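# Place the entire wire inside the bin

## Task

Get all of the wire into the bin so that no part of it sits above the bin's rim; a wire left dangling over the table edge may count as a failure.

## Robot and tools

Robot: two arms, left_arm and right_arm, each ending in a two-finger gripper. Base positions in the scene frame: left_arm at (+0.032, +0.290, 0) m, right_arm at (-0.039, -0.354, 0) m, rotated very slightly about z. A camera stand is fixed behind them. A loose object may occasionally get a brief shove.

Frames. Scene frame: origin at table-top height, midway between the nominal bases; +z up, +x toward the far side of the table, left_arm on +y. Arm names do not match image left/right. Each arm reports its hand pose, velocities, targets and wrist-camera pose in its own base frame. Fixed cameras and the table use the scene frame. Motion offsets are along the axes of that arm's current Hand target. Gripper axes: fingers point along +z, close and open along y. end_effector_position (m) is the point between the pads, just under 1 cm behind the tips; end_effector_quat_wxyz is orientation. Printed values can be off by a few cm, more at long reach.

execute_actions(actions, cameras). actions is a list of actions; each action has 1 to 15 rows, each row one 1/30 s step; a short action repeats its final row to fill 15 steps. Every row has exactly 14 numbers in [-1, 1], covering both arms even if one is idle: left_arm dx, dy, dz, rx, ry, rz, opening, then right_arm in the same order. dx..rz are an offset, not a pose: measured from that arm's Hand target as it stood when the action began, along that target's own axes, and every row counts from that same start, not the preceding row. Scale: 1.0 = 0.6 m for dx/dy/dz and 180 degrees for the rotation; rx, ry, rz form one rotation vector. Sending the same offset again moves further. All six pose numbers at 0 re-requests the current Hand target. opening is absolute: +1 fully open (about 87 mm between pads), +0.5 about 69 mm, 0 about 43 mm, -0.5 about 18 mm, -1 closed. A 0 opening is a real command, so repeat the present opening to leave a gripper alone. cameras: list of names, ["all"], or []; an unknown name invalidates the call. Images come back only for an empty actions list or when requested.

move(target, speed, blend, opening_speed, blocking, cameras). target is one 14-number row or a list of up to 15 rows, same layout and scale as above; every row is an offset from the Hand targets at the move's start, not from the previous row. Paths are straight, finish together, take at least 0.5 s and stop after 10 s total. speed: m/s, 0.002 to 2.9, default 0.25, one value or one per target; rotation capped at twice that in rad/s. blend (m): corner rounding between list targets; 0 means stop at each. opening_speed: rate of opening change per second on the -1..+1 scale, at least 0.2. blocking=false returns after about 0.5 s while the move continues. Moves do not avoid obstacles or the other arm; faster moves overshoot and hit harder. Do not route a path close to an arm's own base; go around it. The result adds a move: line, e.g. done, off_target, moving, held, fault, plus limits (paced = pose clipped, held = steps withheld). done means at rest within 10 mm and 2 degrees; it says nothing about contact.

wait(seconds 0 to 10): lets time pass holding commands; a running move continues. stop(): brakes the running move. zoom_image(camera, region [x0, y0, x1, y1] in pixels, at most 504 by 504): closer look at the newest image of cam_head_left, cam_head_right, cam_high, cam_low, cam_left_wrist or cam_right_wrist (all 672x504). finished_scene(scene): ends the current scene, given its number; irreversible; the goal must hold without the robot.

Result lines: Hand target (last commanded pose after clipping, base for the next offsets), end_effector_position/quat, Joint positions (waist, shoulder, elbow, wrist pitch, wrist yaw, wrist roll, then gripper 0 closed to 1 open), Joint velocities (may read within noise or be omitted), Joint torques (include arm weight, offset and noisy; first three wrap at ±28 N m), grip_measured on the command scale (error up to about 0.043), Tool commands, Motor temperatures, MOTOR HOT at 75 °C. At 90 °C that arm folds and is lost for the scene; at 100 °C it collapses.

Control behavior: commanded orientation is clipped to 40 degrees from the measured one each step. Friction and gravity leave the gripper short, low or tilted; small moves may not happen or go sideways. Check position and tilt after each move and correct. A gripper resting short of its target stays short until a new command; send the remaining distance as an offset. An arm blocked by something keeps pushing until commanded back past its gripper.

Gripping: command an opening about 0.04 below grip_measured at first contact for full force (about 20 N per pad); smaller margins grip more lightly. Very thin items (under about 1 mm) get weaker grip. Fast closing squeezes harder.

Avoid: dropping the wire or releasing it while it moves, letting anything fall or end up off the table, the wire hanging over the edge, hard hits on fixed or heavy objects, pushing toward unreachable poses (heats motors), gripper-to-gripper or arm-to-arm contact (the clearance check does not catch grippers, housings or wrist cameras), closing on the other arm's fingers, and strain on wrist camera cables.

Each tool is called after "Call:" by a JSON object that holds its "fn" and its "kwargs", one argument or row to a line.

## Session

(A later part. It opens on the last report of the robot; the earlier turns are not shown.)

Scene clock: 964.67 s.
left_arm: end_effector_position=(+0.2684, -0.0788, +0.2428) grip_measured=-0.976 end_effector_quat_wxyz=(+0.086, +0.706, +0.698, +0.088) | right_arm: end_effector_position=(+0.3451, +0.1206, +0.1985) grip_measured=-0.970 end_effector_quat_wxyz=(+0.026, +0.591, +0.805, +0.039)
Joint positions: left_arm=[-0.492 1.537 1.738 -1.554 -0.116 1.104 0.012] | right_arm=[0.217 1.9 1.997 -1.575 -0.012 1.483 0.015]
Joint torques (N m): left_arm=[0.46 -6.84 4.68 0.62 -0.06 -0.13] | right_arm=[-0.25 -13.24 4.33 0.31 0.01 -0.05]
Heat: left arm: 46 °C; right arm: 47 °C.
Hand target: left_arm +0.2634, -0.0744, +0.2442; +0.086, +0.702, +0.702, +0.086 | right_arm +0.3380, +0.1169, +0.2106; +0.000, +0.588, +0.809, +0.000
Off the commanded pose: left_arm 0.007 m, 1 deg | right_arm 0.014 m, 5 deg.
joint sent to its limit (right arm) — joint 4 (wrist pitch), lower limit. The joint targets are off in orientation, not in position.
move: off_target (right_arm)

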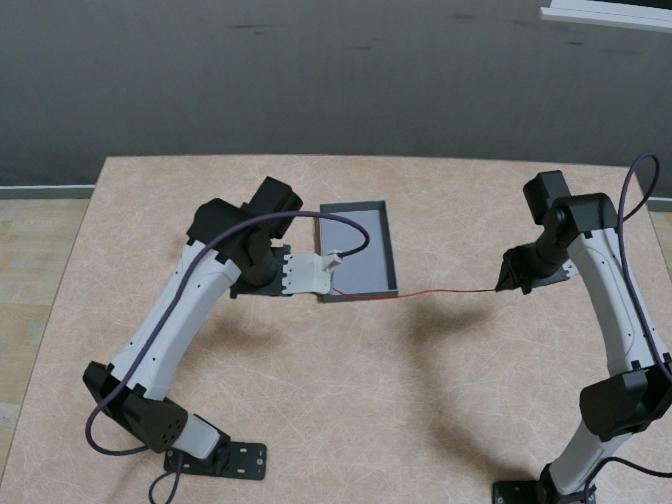

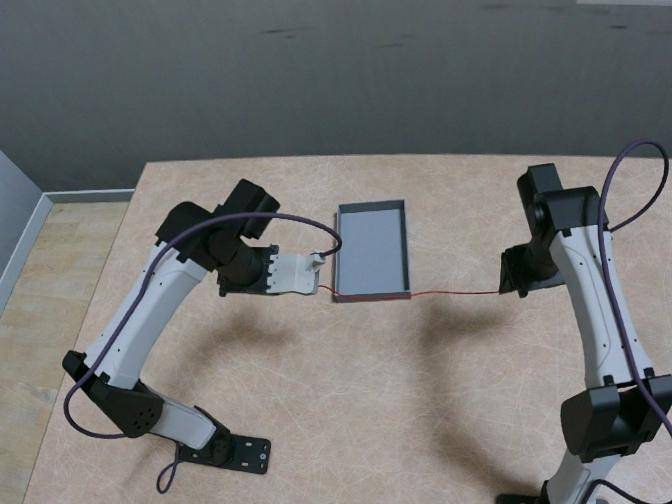

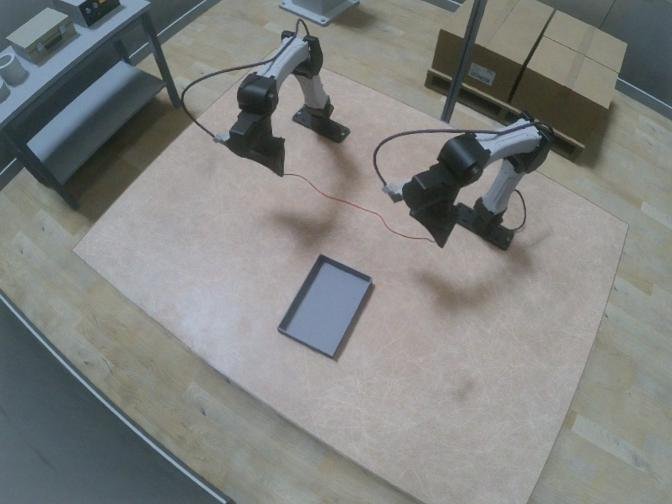

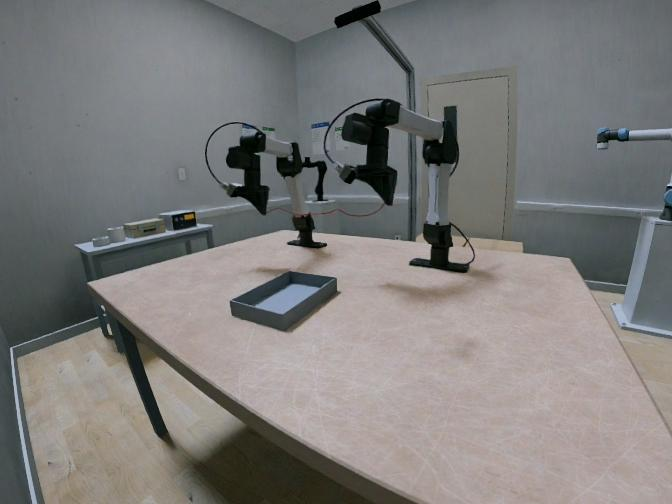

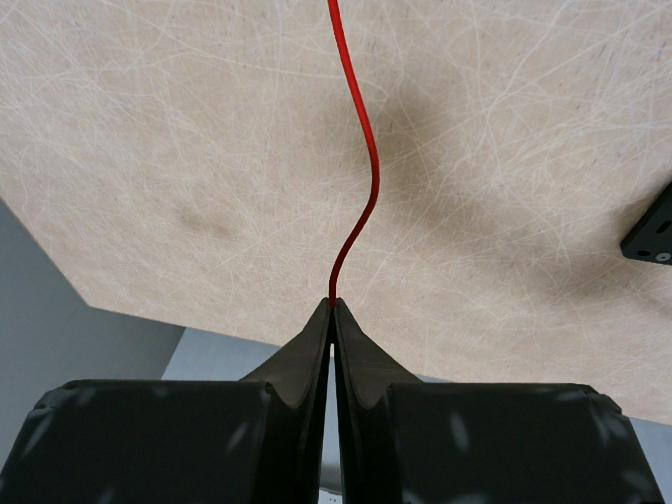

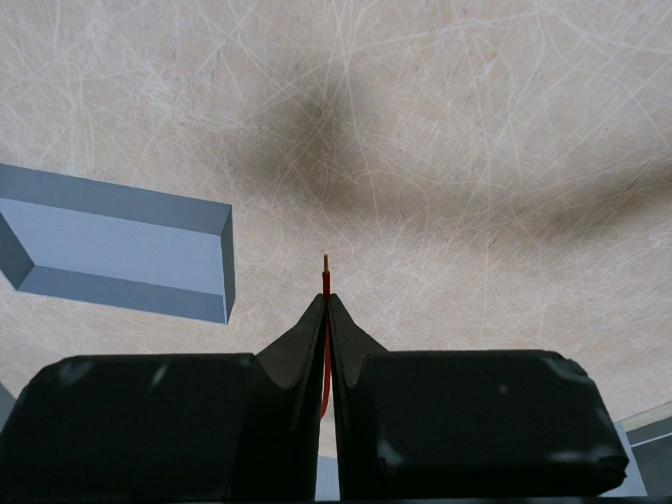

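Call:
{"fn": "execute_actions", "kwargs": {
  "actions": [],
  "cameras": ["cam_head_left","cam_high","cam_low"]
}}

Scene clock: 992.23 s.
left_arm: end_effector_position=(+0.2683, -0.0789, +0.2427) grip_measured=-0.976 end_effector_quat_wxyz=(+0.086, +0.706, +0.698, +0.087) | right_arm: end_effector_position=(+0.3451, +0.1206, +0.1985) grip_measured=-0.970 end_effector_quat_wxyz=(+0.026, +0.591, +0.805, +0.039)
Joint positions: left_arm=[-0.492 1.537 1.738 -1.554 -0.115 1.104 0.012] | right_arm=[0.217 1.9 1.997 -1.575 -0.012 1.483 0.015]
Joint velocities: within noise
Joint torques (N m): left_arm=[0.49 -6.86 4.71 0.64 0 -0.16] | right_arm=[-0.28 -13.22 4.37 0.32 0.01 -0.06]
Motor temperatures (°C): left_arm=[22 45 37 23 22 21 23] | right_arm=[18 49 38 29 23 21 20]
Heat: left arm: 45 °C; right arm: 49 °C.
Hand target: left_arm +0.2634, -0.0744, +0.2442; +0.086, +0.702, +0.702, +0.086 | right_arm +0.3381, +0.1169, +0.2106; +0.000, +0.588, +0.809, +0.000
Tool commands: left_gripper/opening=-1.0 right_gripper/opening=-1.0
Off the commanded pose: left_arm 0.007 m, 1 deg | right_arm 0.014 m, 5 deg.
Images, in order (width x height): cam_head_left 672x504, cam_high 672x504, cam_low 672x504.

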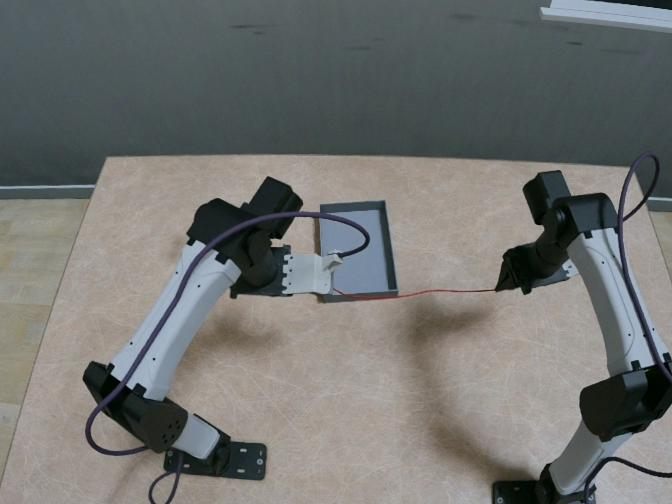

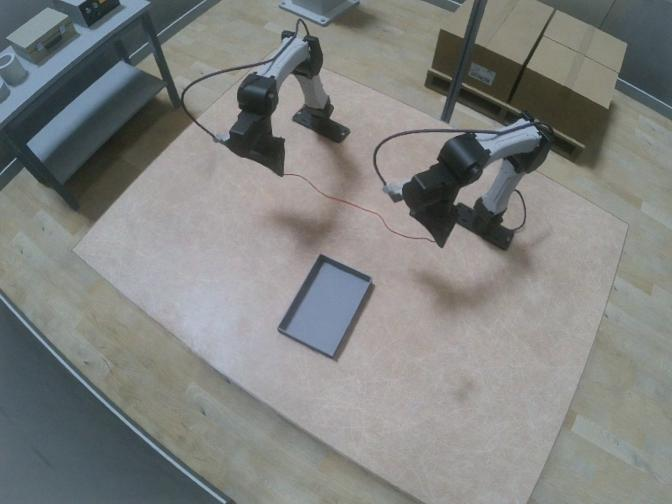

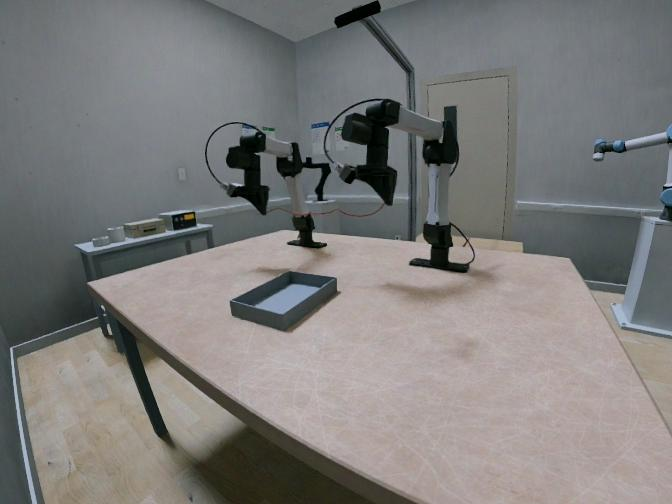

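Call:
{"fn": "move", "kwargs": {
  "target": [0.273,0.205,0.041,0,0,0,-1,0.249,0.323,0.067,0,0,0.067,-1],
  "speed": 0.15,
  "cameras": ["cam_head_left","cam_high"]
}}

Scene clock: 1106.77 s.
left_arm: end_effector_position=(+0.3873, +0.0888, +0.2481) grip_measured=-0.976 end_effector_quat_wxyz=(+0.094, +0.699, +0.702, +0.105) | right_arm: end_effector_position=(+0.4687, +0.3129, +0.1628) grip_measured=-0.970 end_effector_quat_wxyz=(+0.046, +0.676, +0.715, +0.175)
Joint positions: left_arm=[0.131 1.88 2.145 -1.554 0.021 1.694 0.012] | right_arm=[0.518 2.545 2.833 -1.496 -0.014 2.035 0.015]
Joint torques (N m): left_arm=[0.14 -7.49 7.05 0.72 0.11 -0.05] | right_arm=[0.42 -12.75 8.34 1.07 -0.03 0.15]
Heat: left arm: 42 °C; right arm: 51 °C.
Hand target: left_arm +0.3885, +0.0895, +0.2499; +0.086, +0.702, +0.702, +0.086 | right_arm +0.4761, +0.3189, +0.1704; +0.000, +0.670, +0.743, +0.000
Off the commanded pose: left_arm 0.002 m, 2 deg | right_arm 0.012 m, 21 deg.
elbow stopped short (right arm): the move would have taken joint 3 (elbow) straighter than the controller allows.
joint sent to its limit (left arm) — joint 4 (wrist pitch), lower limit. The joint targets still meet the commanded pose.
move: off_target (right_arm)
Images, in order (width x height): cam_head_left 672x504, cam_high 672x504.

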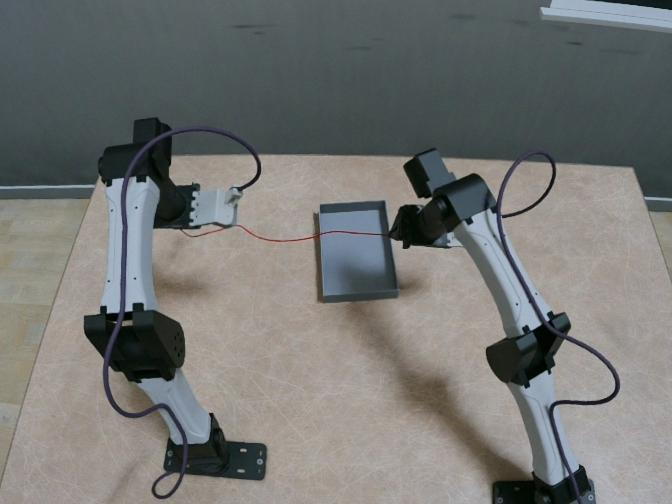

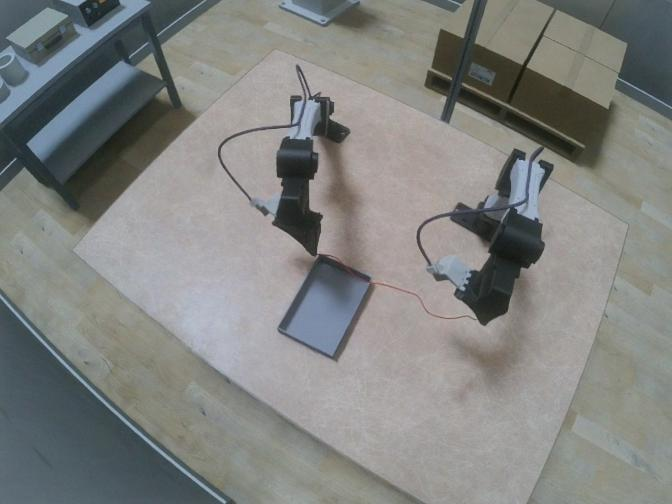

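Call:
{"fn": "move", "kwargs": {
  "target": [-0.367,0.06,-0.105,0,0.067,-0.27,-1,0.0025,0.009,0.19,0,0,0,-1],
  "speed": 0.15,
  "cameras": ["cam_head_left","cam_head_right","cam_high","cam_low"]
}}

Scene clock: 1117.57 s.
left_arm: end_effector_position=(+0.4076, -0.1298, +0.3202) grip_measured=-0.976 end_effector_quat_wxyz=(+0.306, +0.367, +0.866, +0.147) | right_arm: end_effector_position=(+0.4740, +0.3161, +0.0529) grip_measured=-0.970 end_effector_quat_wxyz=(+0.021, +0.683, +0.725, +0.092)
Joint positions: left_arm=[-0.479 2.079 2.684 -1.554 -0.327 0.429 0.012] | right_arm=[0.518 2.753 2.837 -1.465 -0.014 2.031 0.015]
Joint torques (N m): left_arm=[-0.31 -8.2 6.23 1.36 -0.23 -0.14] | right_arm=[0.5 -13.79 8.24 0.74 0.07 -0.06]
Heat: left arm: 43 °C; right arm: 51 °C.
Hand target: left_arm +0.4084, -0.1307, +0.3196; +0.041, +0.338, +0.933, +0.114 | right_arm +0.4814, +0.3209, +0.0564; +0.000, +0.669, +0.743, +0.000
Off the commanded pose: left_arm 0.001 m, 32 deg | right_arm 0.009 m, 11 deg.
elbow stopped short (right arm): the move would have taken joint 3 (elbow) straighter than the controller allows.
joint sent to its limit (left arm) — joint 4 (wrist pitch), lower limit. The joint targets are off in orientation, not in position.
move: off_target (left_arm, right_arm)
Images, in order (width x height): cam_head_left 672x504, cam_head_right 672x504, cam_high 672x504, cam_low 672x504.

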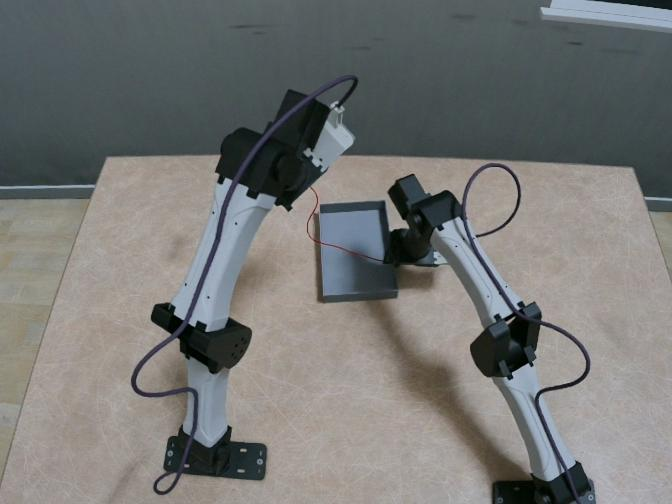

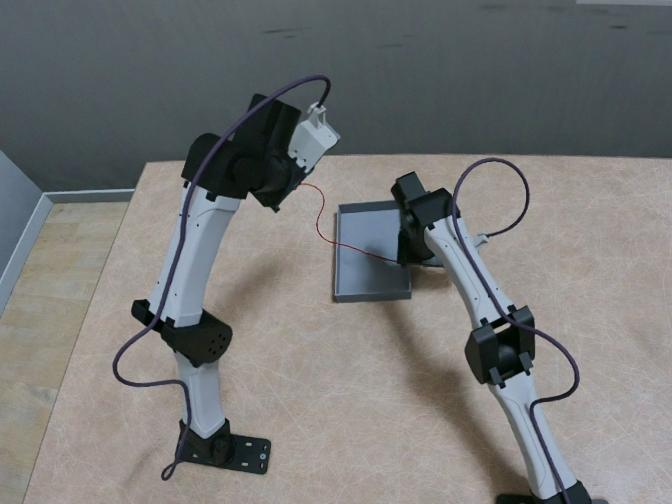

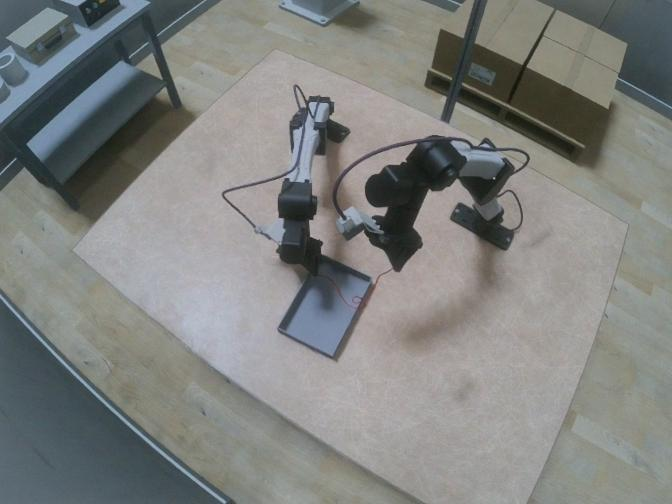

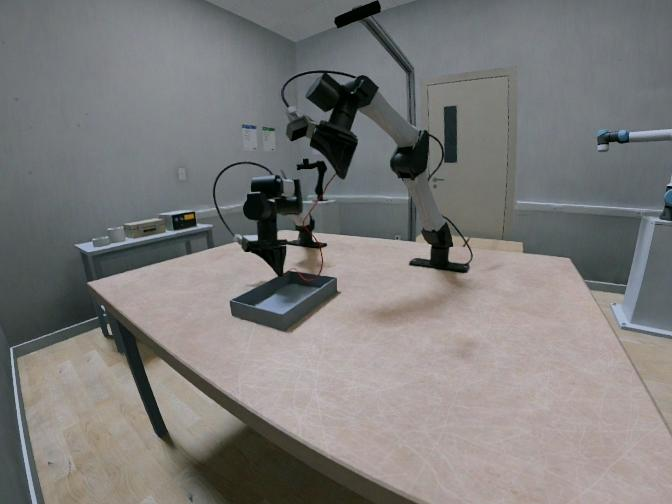

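Call:
{"fn": "move", "kwargs": {
  "target": [-0.134,-0.097,0.0445,0,0,0,-1,0.02,0.005,0.064,0,0,0,-1],
  "speed": 0.12,
  "cameras": ["cam_head_left","cam_head_right","cam_high","cam_low","cam_right_wrist"]
}}

Scene clock: 1129.27 s.
left_arm: end_effector_position=(+0.4358, -0.2128, +0.2791) grip_measured=-0.976 end_effector_quat_wxyz=(+0.328, +0.370, +0.861, +0.116) | right_arm: end_effector_position=(+0.4779, +0.3315, +0.0235) grip_measured=-0.970 end_effector_quat_wxyz=(+0.020, +0.675, +0.731, +0.096)
Joint positions: left_arm=[-0.601 2.294 2.848 -1.487 -0.339 0.323 0.012] | right_arm=[0.538 2.816 2.841 -1.399 -0.015 2.031 0.015]
Joint torques (N m): left_arm=[-0.96 -10.03 6.56 1.53 -0.15 -0.2] | right_arm=[0.36 -12.83 8.02 0.66 0.11 0.08]
Heat: left arm: 44 °C; right arm: 52 °C.
Hand target: left_arm +0.4380, -0.2207, +0.2797; +0.041, +0.339, +0.933, +0.114 | right_arm +0.4831, +0.3333, +0.0180; +0.000, +0.669, +0.743, +0.000
Off the commanded pose: left_arm 0.008 m, 34 deg | right_arm 0.008 m, 11 deg.
elbow stopped short (right arm): the move would have taken joint 3 (elbow) straighter than the controller allows.
elbow stopped short (left arm): the move would have taken joint 3 (elbow) straighter than the controller allows.
move: off_target (left_arm, right_arm)
Images, in order (width x height): cam_head_left 672x504, cam_head_right 672x504, cam_high 672x504, cam_low 672x504, cam_right_wrist 672x504.

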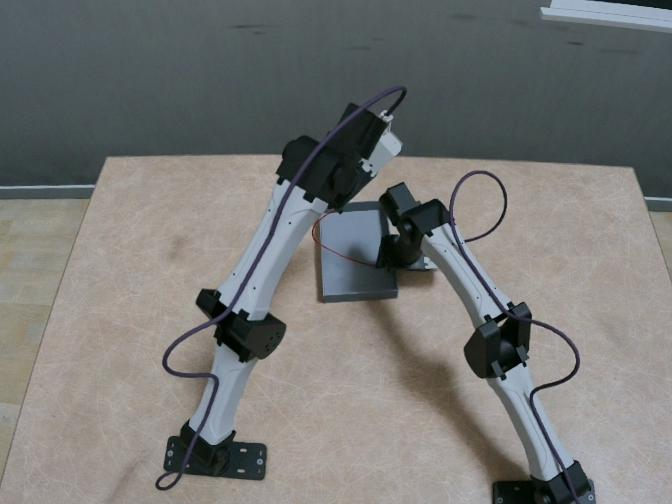

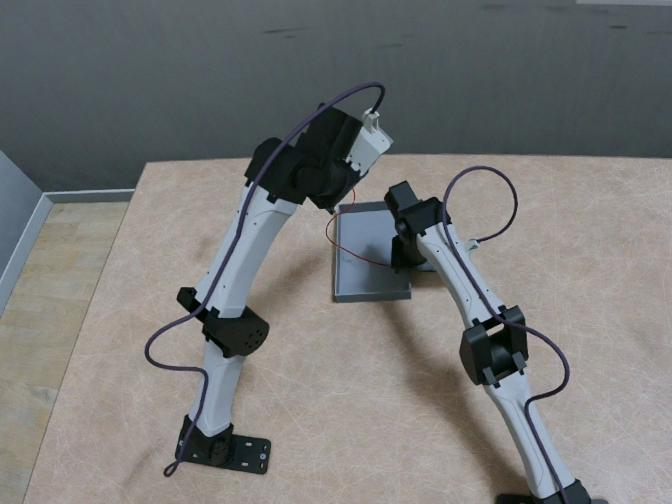

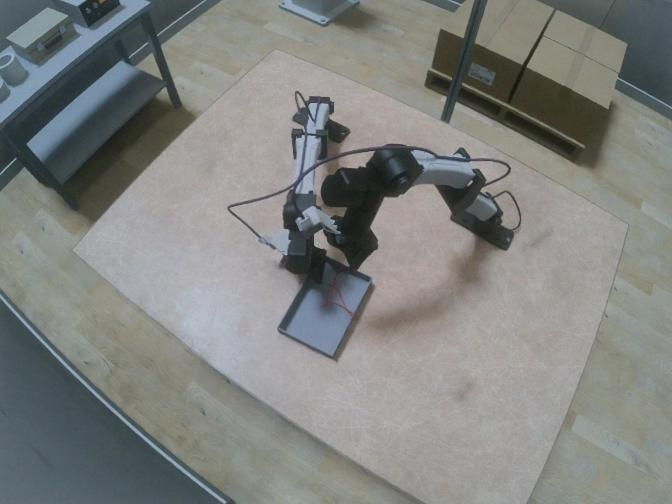

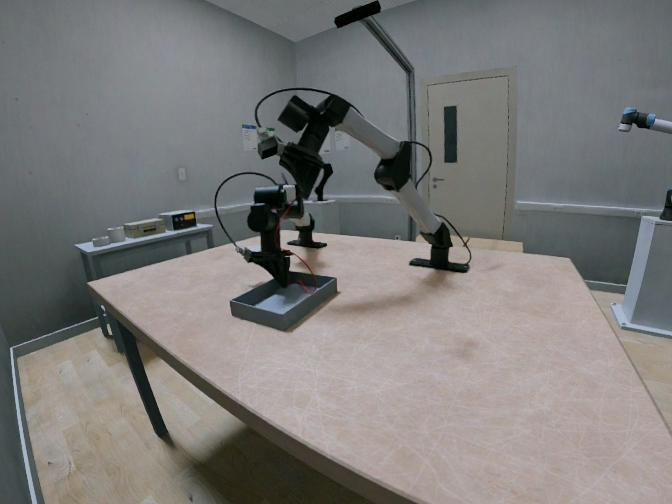

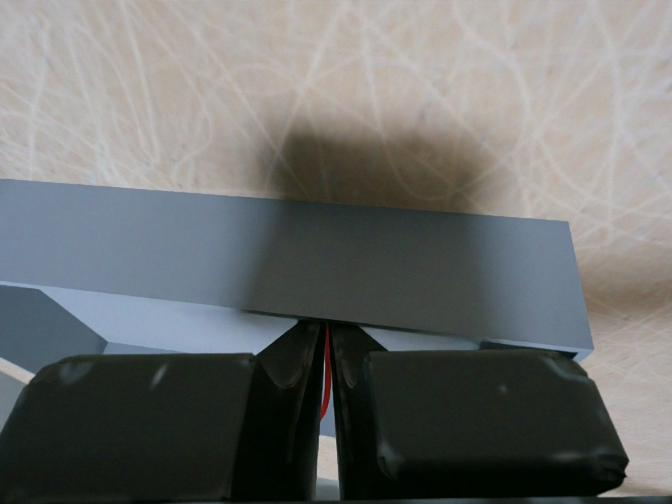

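Call:
{"fn": "move", "kwargs": {
  "target": [-0.098,-0.015,0.219,0,0,0,-1,0,0,0,0,0,0,-1],
  "speed": 0.12,
  "cameras": ["cam_head_left","cam_head_right","cam_high","cam_low","cam_left_wrist"]
}}

Scene clock: 1138.00 s.
left_arm: end_effector_position=(+0.4747, -0.2340, +0.1866) grip_measured=-0.976 end_effector_quat_wxyz=(+0.274, +0.373, +0.880, +0.109) | right_arm: end_effector_position=(+0.4779, +0.3315, +0.0235) grip_measured=-0.970 end_effector_quat_wxyz=(+0.020, +0.675, +0.731, +0.096)
Joint positions: left_arm=[-0.579 2.499 2.851 -1.398 -0.302 0.304 0.012] | right_arm=[0.538 2.816 2.841 -1.399 -0.015 2.031 0.015]
Joint torques (N m): left_arm=[-0.29 -13.11 5.59 1.25 -0.19 -0.1] | right_arm=[0.4 -12.89 7.98 0.65 0.11 0.08]
Heat: left arm: 44 °C; right arm: 53 °C.
Hand target: left_arm +0.4746, -0.2339, +0.1871; +0.274, +0.373, +0.880, +0.109 (not the last commanded pose) | right_arm +0.4831, +0.3333, +0.0180; +0.000, +0.669, +0.743, +0.000
Off the commanded pose: left_arm 0.044 m, 28 deg | right_arm 0.008 m, 11 deg.
elbow stopped short (left arm): the move would have taken joint 3 (elbow) straighter than the controller allows.
elbow stopped short (right arm): the move would have taken joint 3 (elbow) straighter than the controller allows.
move: held (left_arm; a check stopped the path), off_target (right_arm); limits=held
pose unreachable (left arm): on one or more control steps of this call, first in action 0 (counted from 0), this arm could not follow its commanded pose, so it was not sent that pose on those steps. It may still have moved: this result reports where it is.
cause: moving toward the commanded pose would bring a part of the arm too close to another arm (this arm's fingers and the right arm's wrist (the part past joint 4), 7 mm apart when this arm was first held).
Images, in order (width x height): cam_head_left 672x504, cam_head_right 672x504, cam_high 672x504, cam_low 672x504, cam_left_wrist 672x504.

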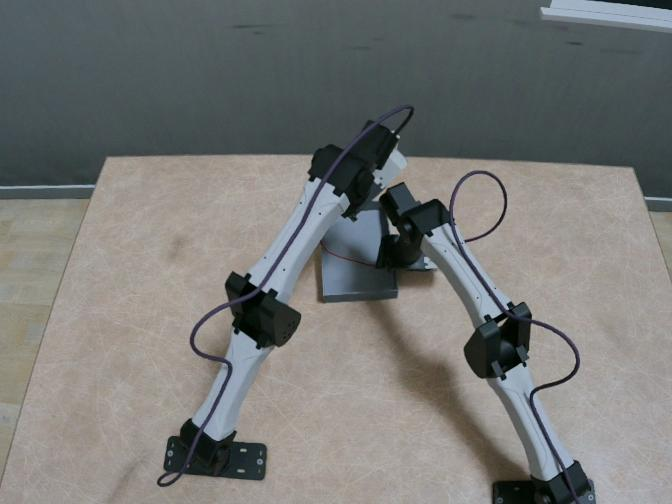

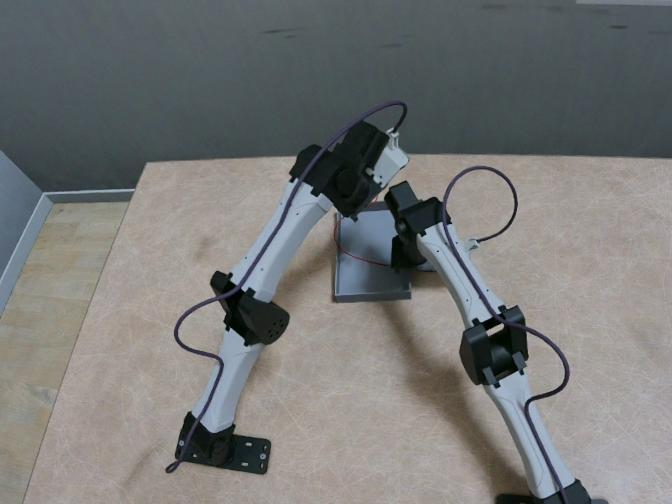

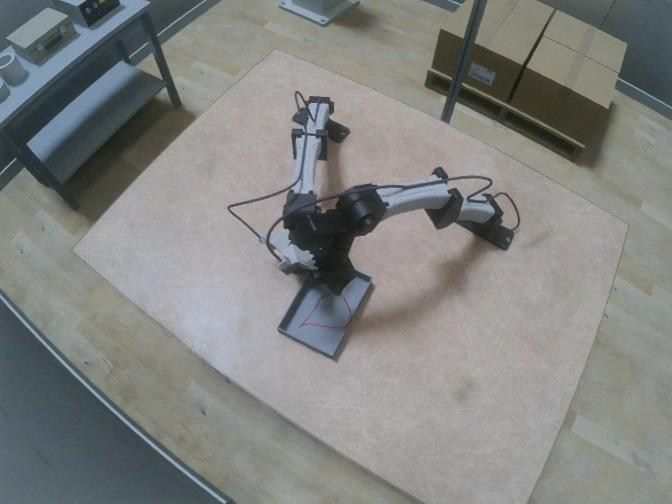

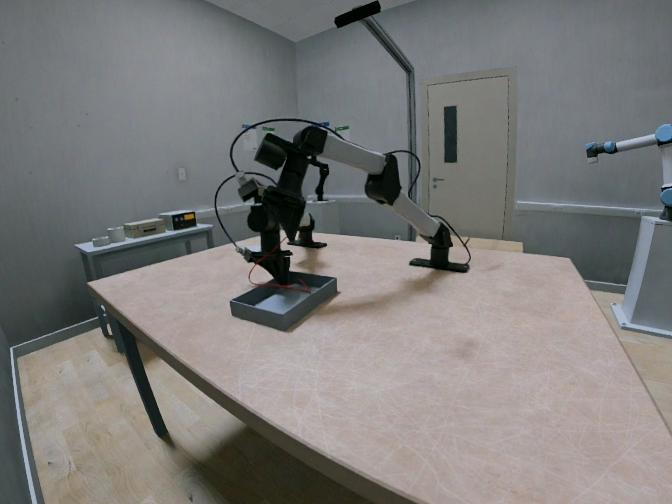

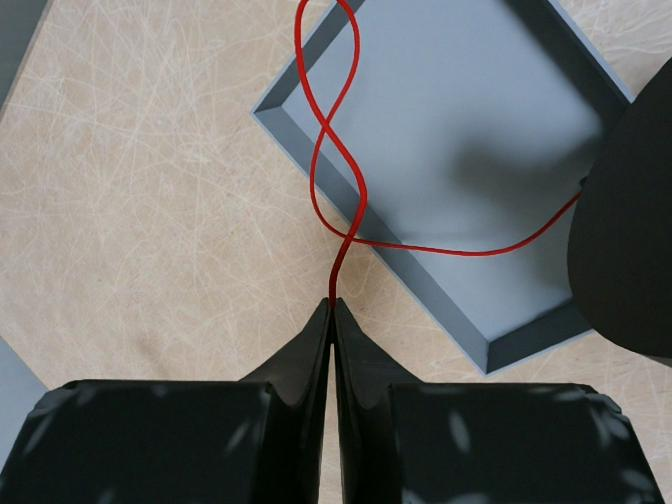

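Call:
{"fn": "move", "kwargs": {
  "target": [
    [-0.019,0.065,0.0405,0,0,0,-1,0,0,0,0,0,0,-1],
    [0.046,0.001,0.174,0,0,0,-1,0,0,0,0,0,0,-1]
  ],
  "speed": 0.12,
  "blend": 0.02,
  "cameras": ["cam_head_left","cam_head_right","cam_high","cam_low","cam_left_wrist"]
}}

Scene clock: 1152.30 s.
left_arm: end_effector_position=(+0.5167, -0.2141, +0.0800) grip_measured=-0.976 end_effector_quat_wxyz=(+0.263, +0.372, +0.883, +0.113) | right_arm: end_effector_position=(+0.4779, +0.3315, +0.0235) grip_measured=-0.970 end_effector_quat_wxyz=(+0.020, +0.675, +0.731, +0.096)
Joint positions: left_arm=[-0.503 2.429 2.272 -0.895 -0.27 0.366 0.012] | right_arm=[0.538 2.816 2.841 -1.399 -0.015 2.031 0.015]
Joint torques (N m): left_arm=[-0.14 -15.68 5.74 1.4 -0.09 -0.04] | right_arm=[0.4 -12.86 7.98 0.66 0.12 0.08]
Motor temperatures (°C): left_arm=[22 49 36 24 22 21 23] | right_arm=[18 54 37 27 23 21 20]
Heat: left arm: 49 °C; right arm: 54 °C.
Hand target: left_arm +0.5179, -0.2152, +0.0900; +0.274, +0.373, +0.880, +0.108 | right_arm +0.4831, +0.3333, +0.0180; +0.000, +0.669, +0.743, +0.000
Off the commanded pose: left_arm 0.010 m, 1 deg | right_arm 0.008 m, 11 deg.
elbow stopped short (left arm): the move would have taken joint 3 (elbow) straighter than the controller allows.
elbow stopped short (right arm): the move would have taken joint 3 (elbow) straighter than the controller allows.
move: off_target (right_arm)
Images, in order (width x height): cam_head_left 672x504, cam_head_right 672x504, cam_high 672x504, cam_low 672x504, cam_left_wrist 672x504.

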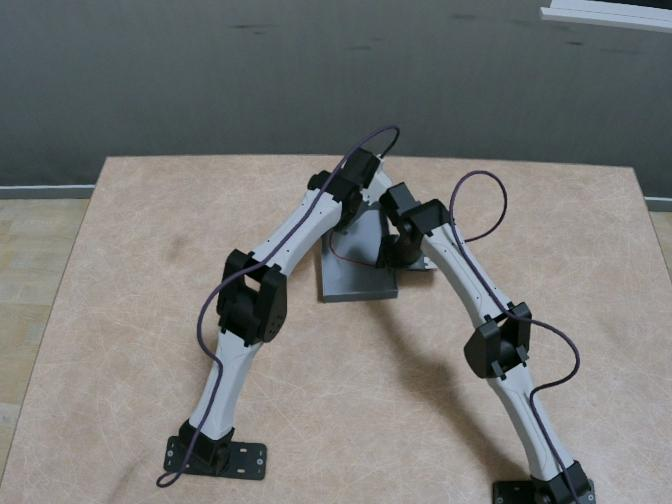

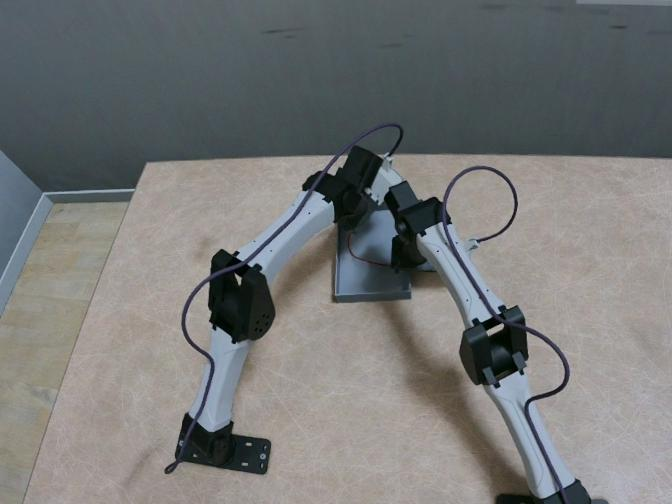

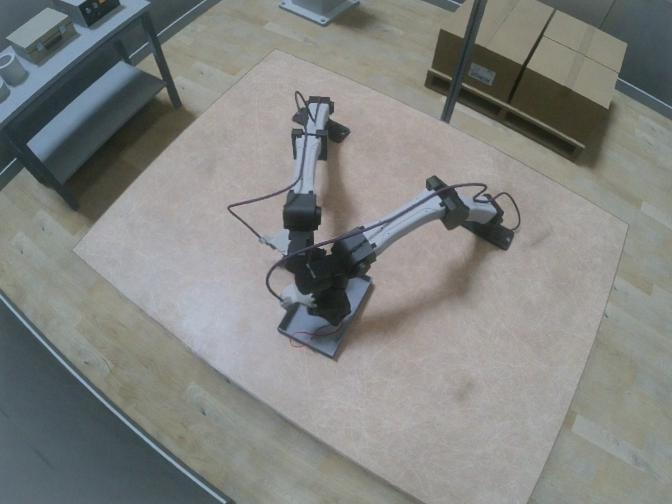

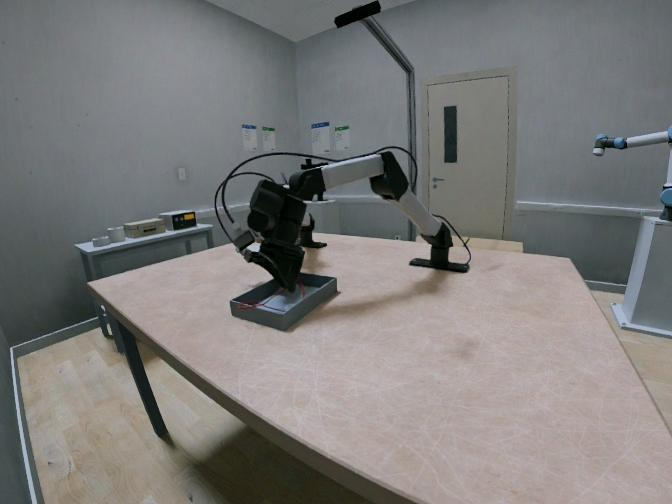

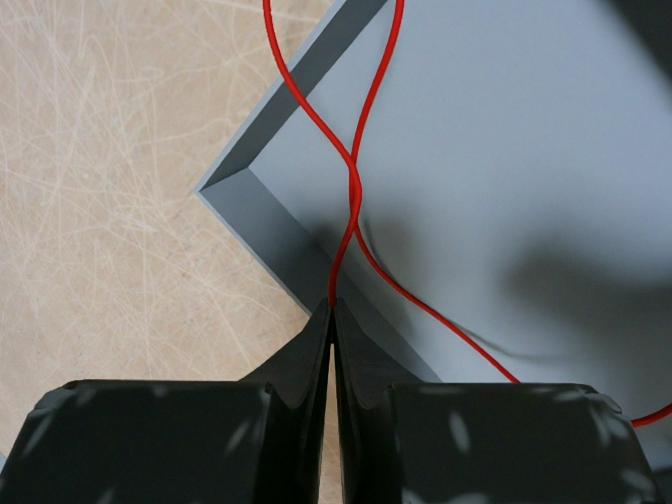

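Call:
{"fn": "move", "kwargs": {
  "target": [0,0,0,0,0,0,-1,0,0,0,0,0,0,-0.6],
  "speed": 0.1,
  "opening_speed": 0.4,
  "cameras": ["cam_high","cam_left_wrist","cam_right_wrist"]
}}

Call:
{"fn": "zoom_image", "kwargs": {
  "camera": "cam_high",
  "region": [260, 230, 400, 370]
}}

Scene clock: 1173.50 s.
left_arm: end_effector_position=(+0.5169, -0.2142, +0.0801) grip_measured=-0.976 end_effector_quat_wxyz=(+0.263, +0.372, +0.883, +0.113) | right_arm: end_effector_position=(+0.4796, +0.3325, +0.0241) grip_measured=-0.600 end_effector_quat_wxyz=(+0.022, +0.675, +0.731, +0.100)
Joint positions: left_arm=[-0.503 2.429 2.272 -0.894 -0.27 0.366 0.012] | right_arm=[0.538 2.816 2.841 -1.391 -0.015 2.031 0.2]
Joint torques (N m): left_arm=[-0.05 -15.68 5.76 1.38 -0.06 -0.03] | right_arm=[0.42 -12.88 8.01 0.58 0.11 0.08]
Motor temperatures (°C): left_arm=[22 51 36 24 22 21 23] | right_arm=[18 55 38 27 23 21 20]
Heat: left arm: 51 °C; right arm: 55 °C.
Hand target: left_arm +0.5179, -0.2152, +0.0900; +0.274, +0.373, +0.880, +0.108 | right_arm +0.4831, +0.3333, +0.0181; +0.000, +0.669, +0.743, +0.000
Off the commanded pose: left_arm 0.010 m, 1 deg | right_arm 0.007 m, 12 deg.
elbow stopped short (right arm): the move would have taken joint 3 (elbow) straighter than the controller allows.
move: off_target (right_arm)
Images, in order (width x height): cam_high 672x504, cam_left_wrist 672x504, cam_right_wrist 672x504.

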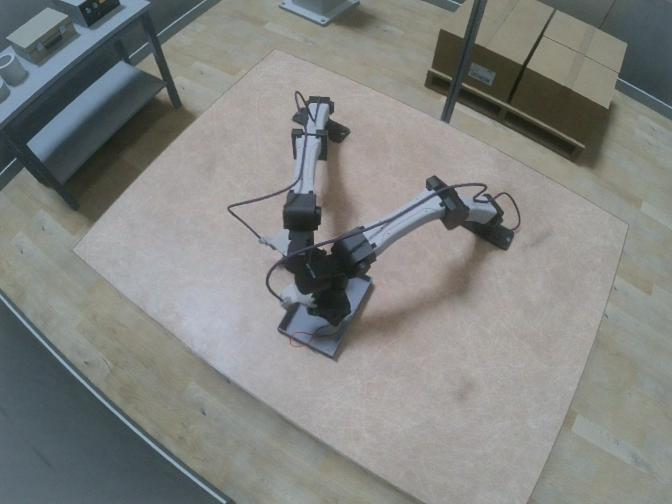

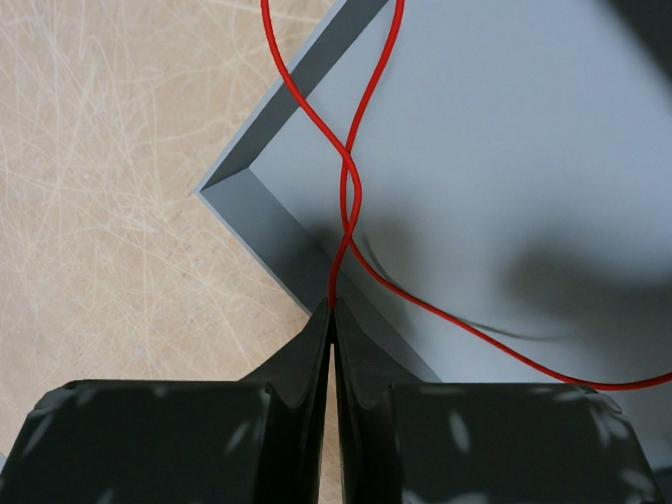

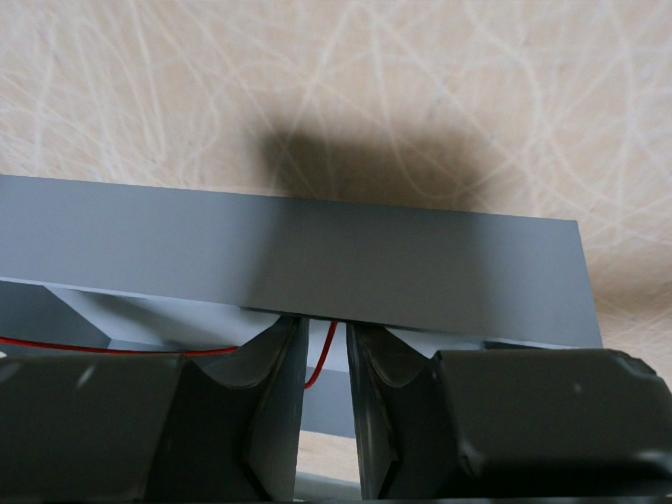

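Scaled by 3.600.

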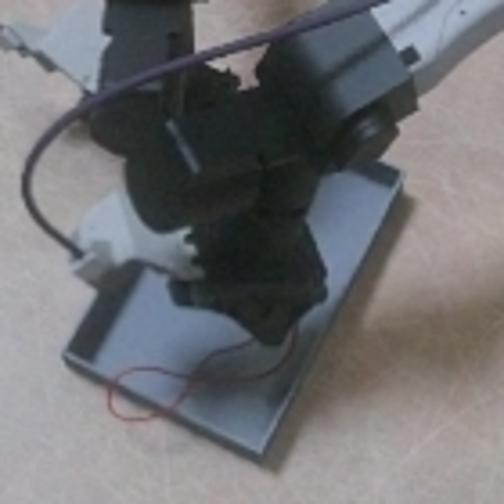

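Call:
{"fn": "move", "kwargs": {
  "target": [
    [0,0,0,0,0,0,-1,-0.025,-0.046,-0.22,0,0,0,-0.6],
    [0,0,0,0,0,0,-1,-0.17,-0.27,-0.27,0,0,0,-0.6]
  ],
  "speed": [0.1,0.25],
  "blend": 0.03,
  "cameras": ["cam_head_left","cam_head_right","cam_high","cam_low","cam_left_wrist","cam_right_wrist"]
}}

Call:
{"fn": "zoom_image", "kwargs": {
  "camera": "cam_high",
  "region": [260, 230, 400, 370]
}}

Call:
{"fn": "zoom_image", "kwargs": {
  "camera": "cam_head_right",
  "region": [310, 190, 430, 310]
}}

Call:
{"fn": "zoom_image", "kwargs": {
  "camera": "cam_low",
  "region": [220, 250, 360, 340]
}}

Scene clock: 1185.77 s.
left_arm: end_effector_position=(+0.5169, -0.2142, +0.0801) grip_measured=-0.976 end_effector_quat_wxyz=(+0.263, +0.372, +0.883, +0.113) | right_arm: end_effector_position=(+0.3342, +0.2196, +0.1686) grip_measured=-0.600 end_effector_quat_wxyz=(-0.003, +0.672, +0.741, +0.009)
Joint positions: left_arm=[-0.503 2.429 2.272 -0.894 -0.27 0.366 0.012] | right_arm=[0.479 2.024 2.051 -1.584 -0.012 1.952 0.2]
Joint torques (N m): left_arm=[-0.12 -15.79 5.79 1.38 -0.05 -0.02] | right_arm=[-0.13 -13.68 4.48 0.24 0.11 -0.08]
Motor temperatures (°C): left_arm=[22 52 36 24 22 21 23] | right_arm=[18 56 38 27 23 21 20]
Heat: left arm: 52 °C; right arm: 56 °C.
Hand target: left_arm +0.5179, -0.2152, +0.0900; +0.274, +0.373, +0.880, +0.108 | right_arm +0.3325, +0.2150, +0.1800; +0.000, +0.669, +0.743, +0.000
Off the commanded pose: left_arm 0.010 m, 1 deg | right_arm 0.012 m, 1 deg.
elbow stopped short (right arm): the move would have taken joint 3 (elbow) straighter than the controller allows.
joint read past its limit (right arm) — joint 4 (wrist pitch), lower limit.
joint sent to its limit (right arm) — joint 4 (wrist pitch), lower limit. The joint targets still meet the commanded pose.
move: off_target (right_arm)

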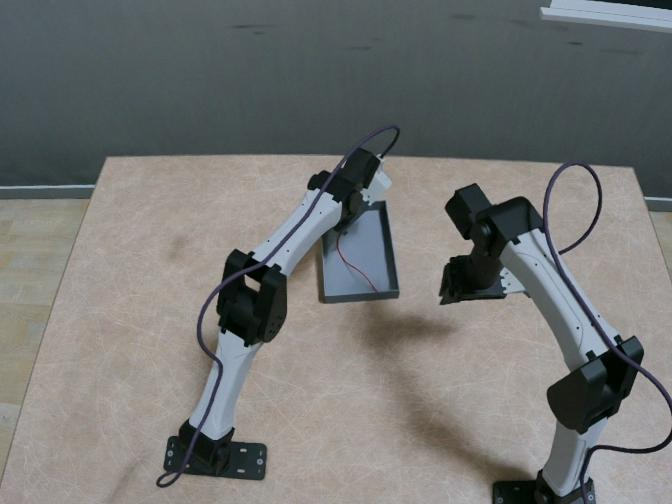

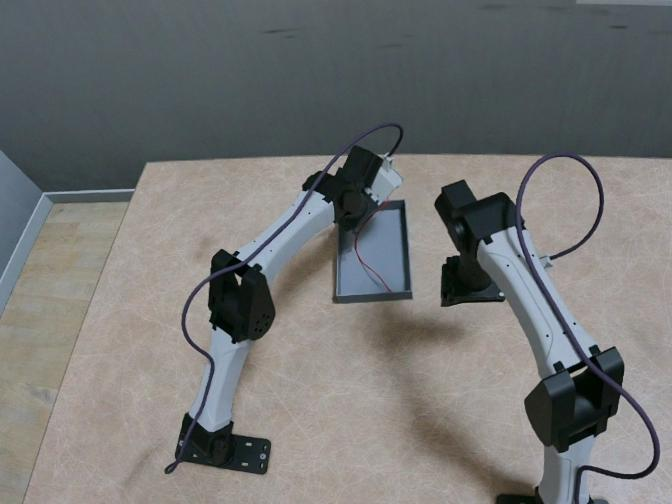

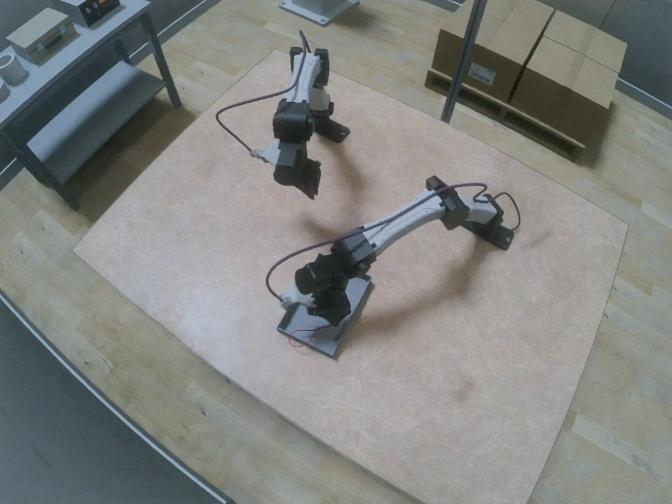

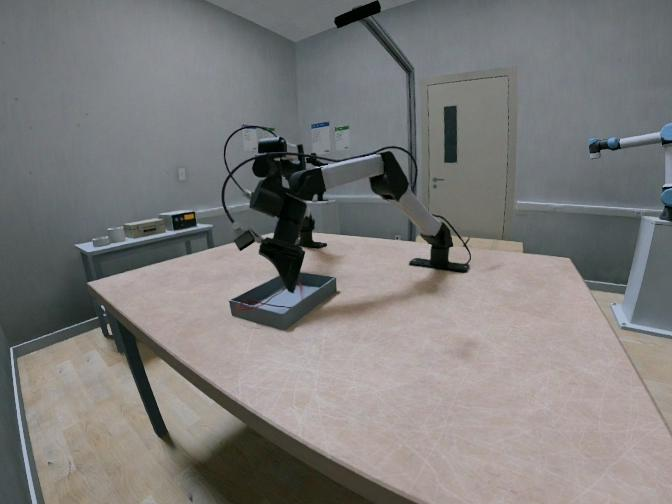

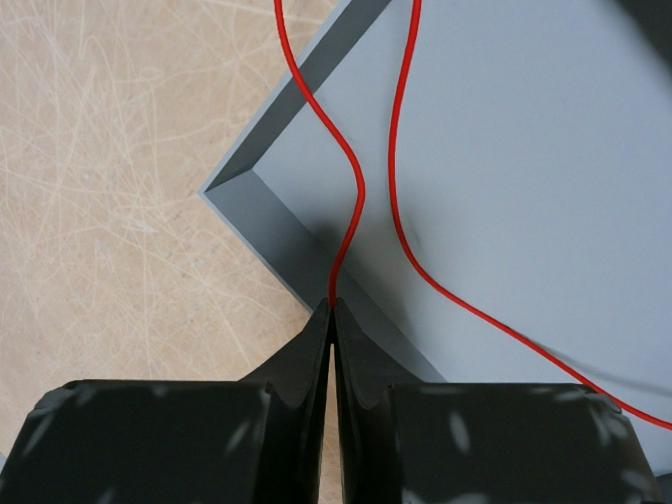

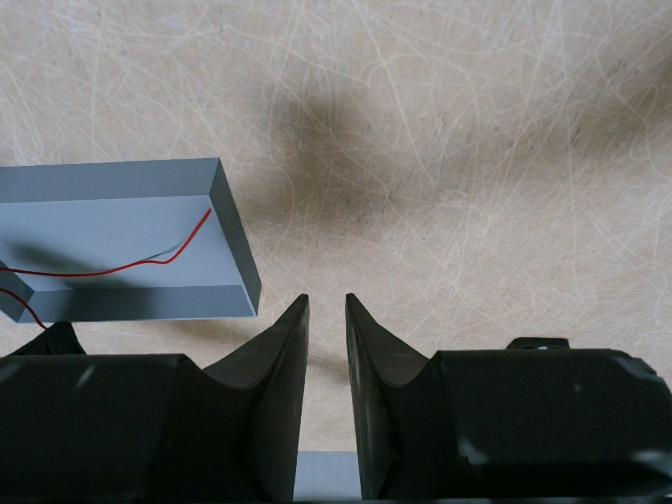

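Scaled by 3.600.

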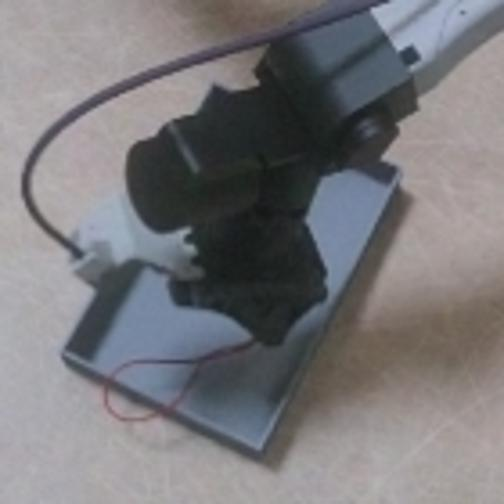

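Scaled by 4.200.

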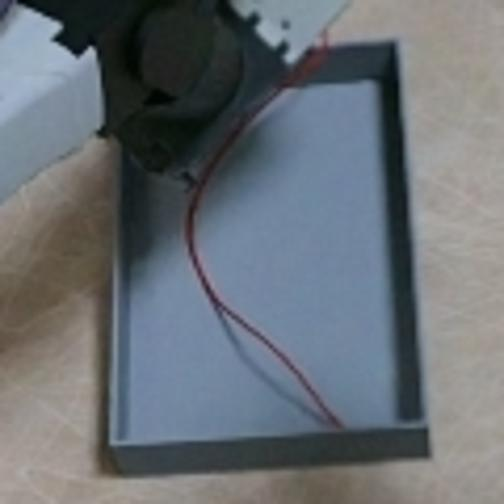

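Scaled by 3.600.

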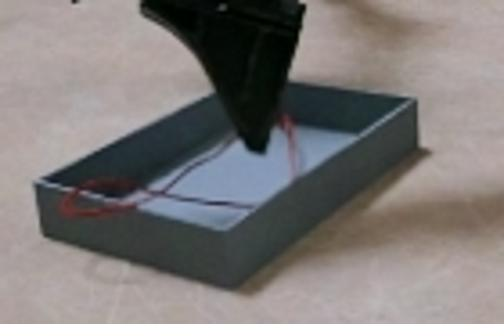

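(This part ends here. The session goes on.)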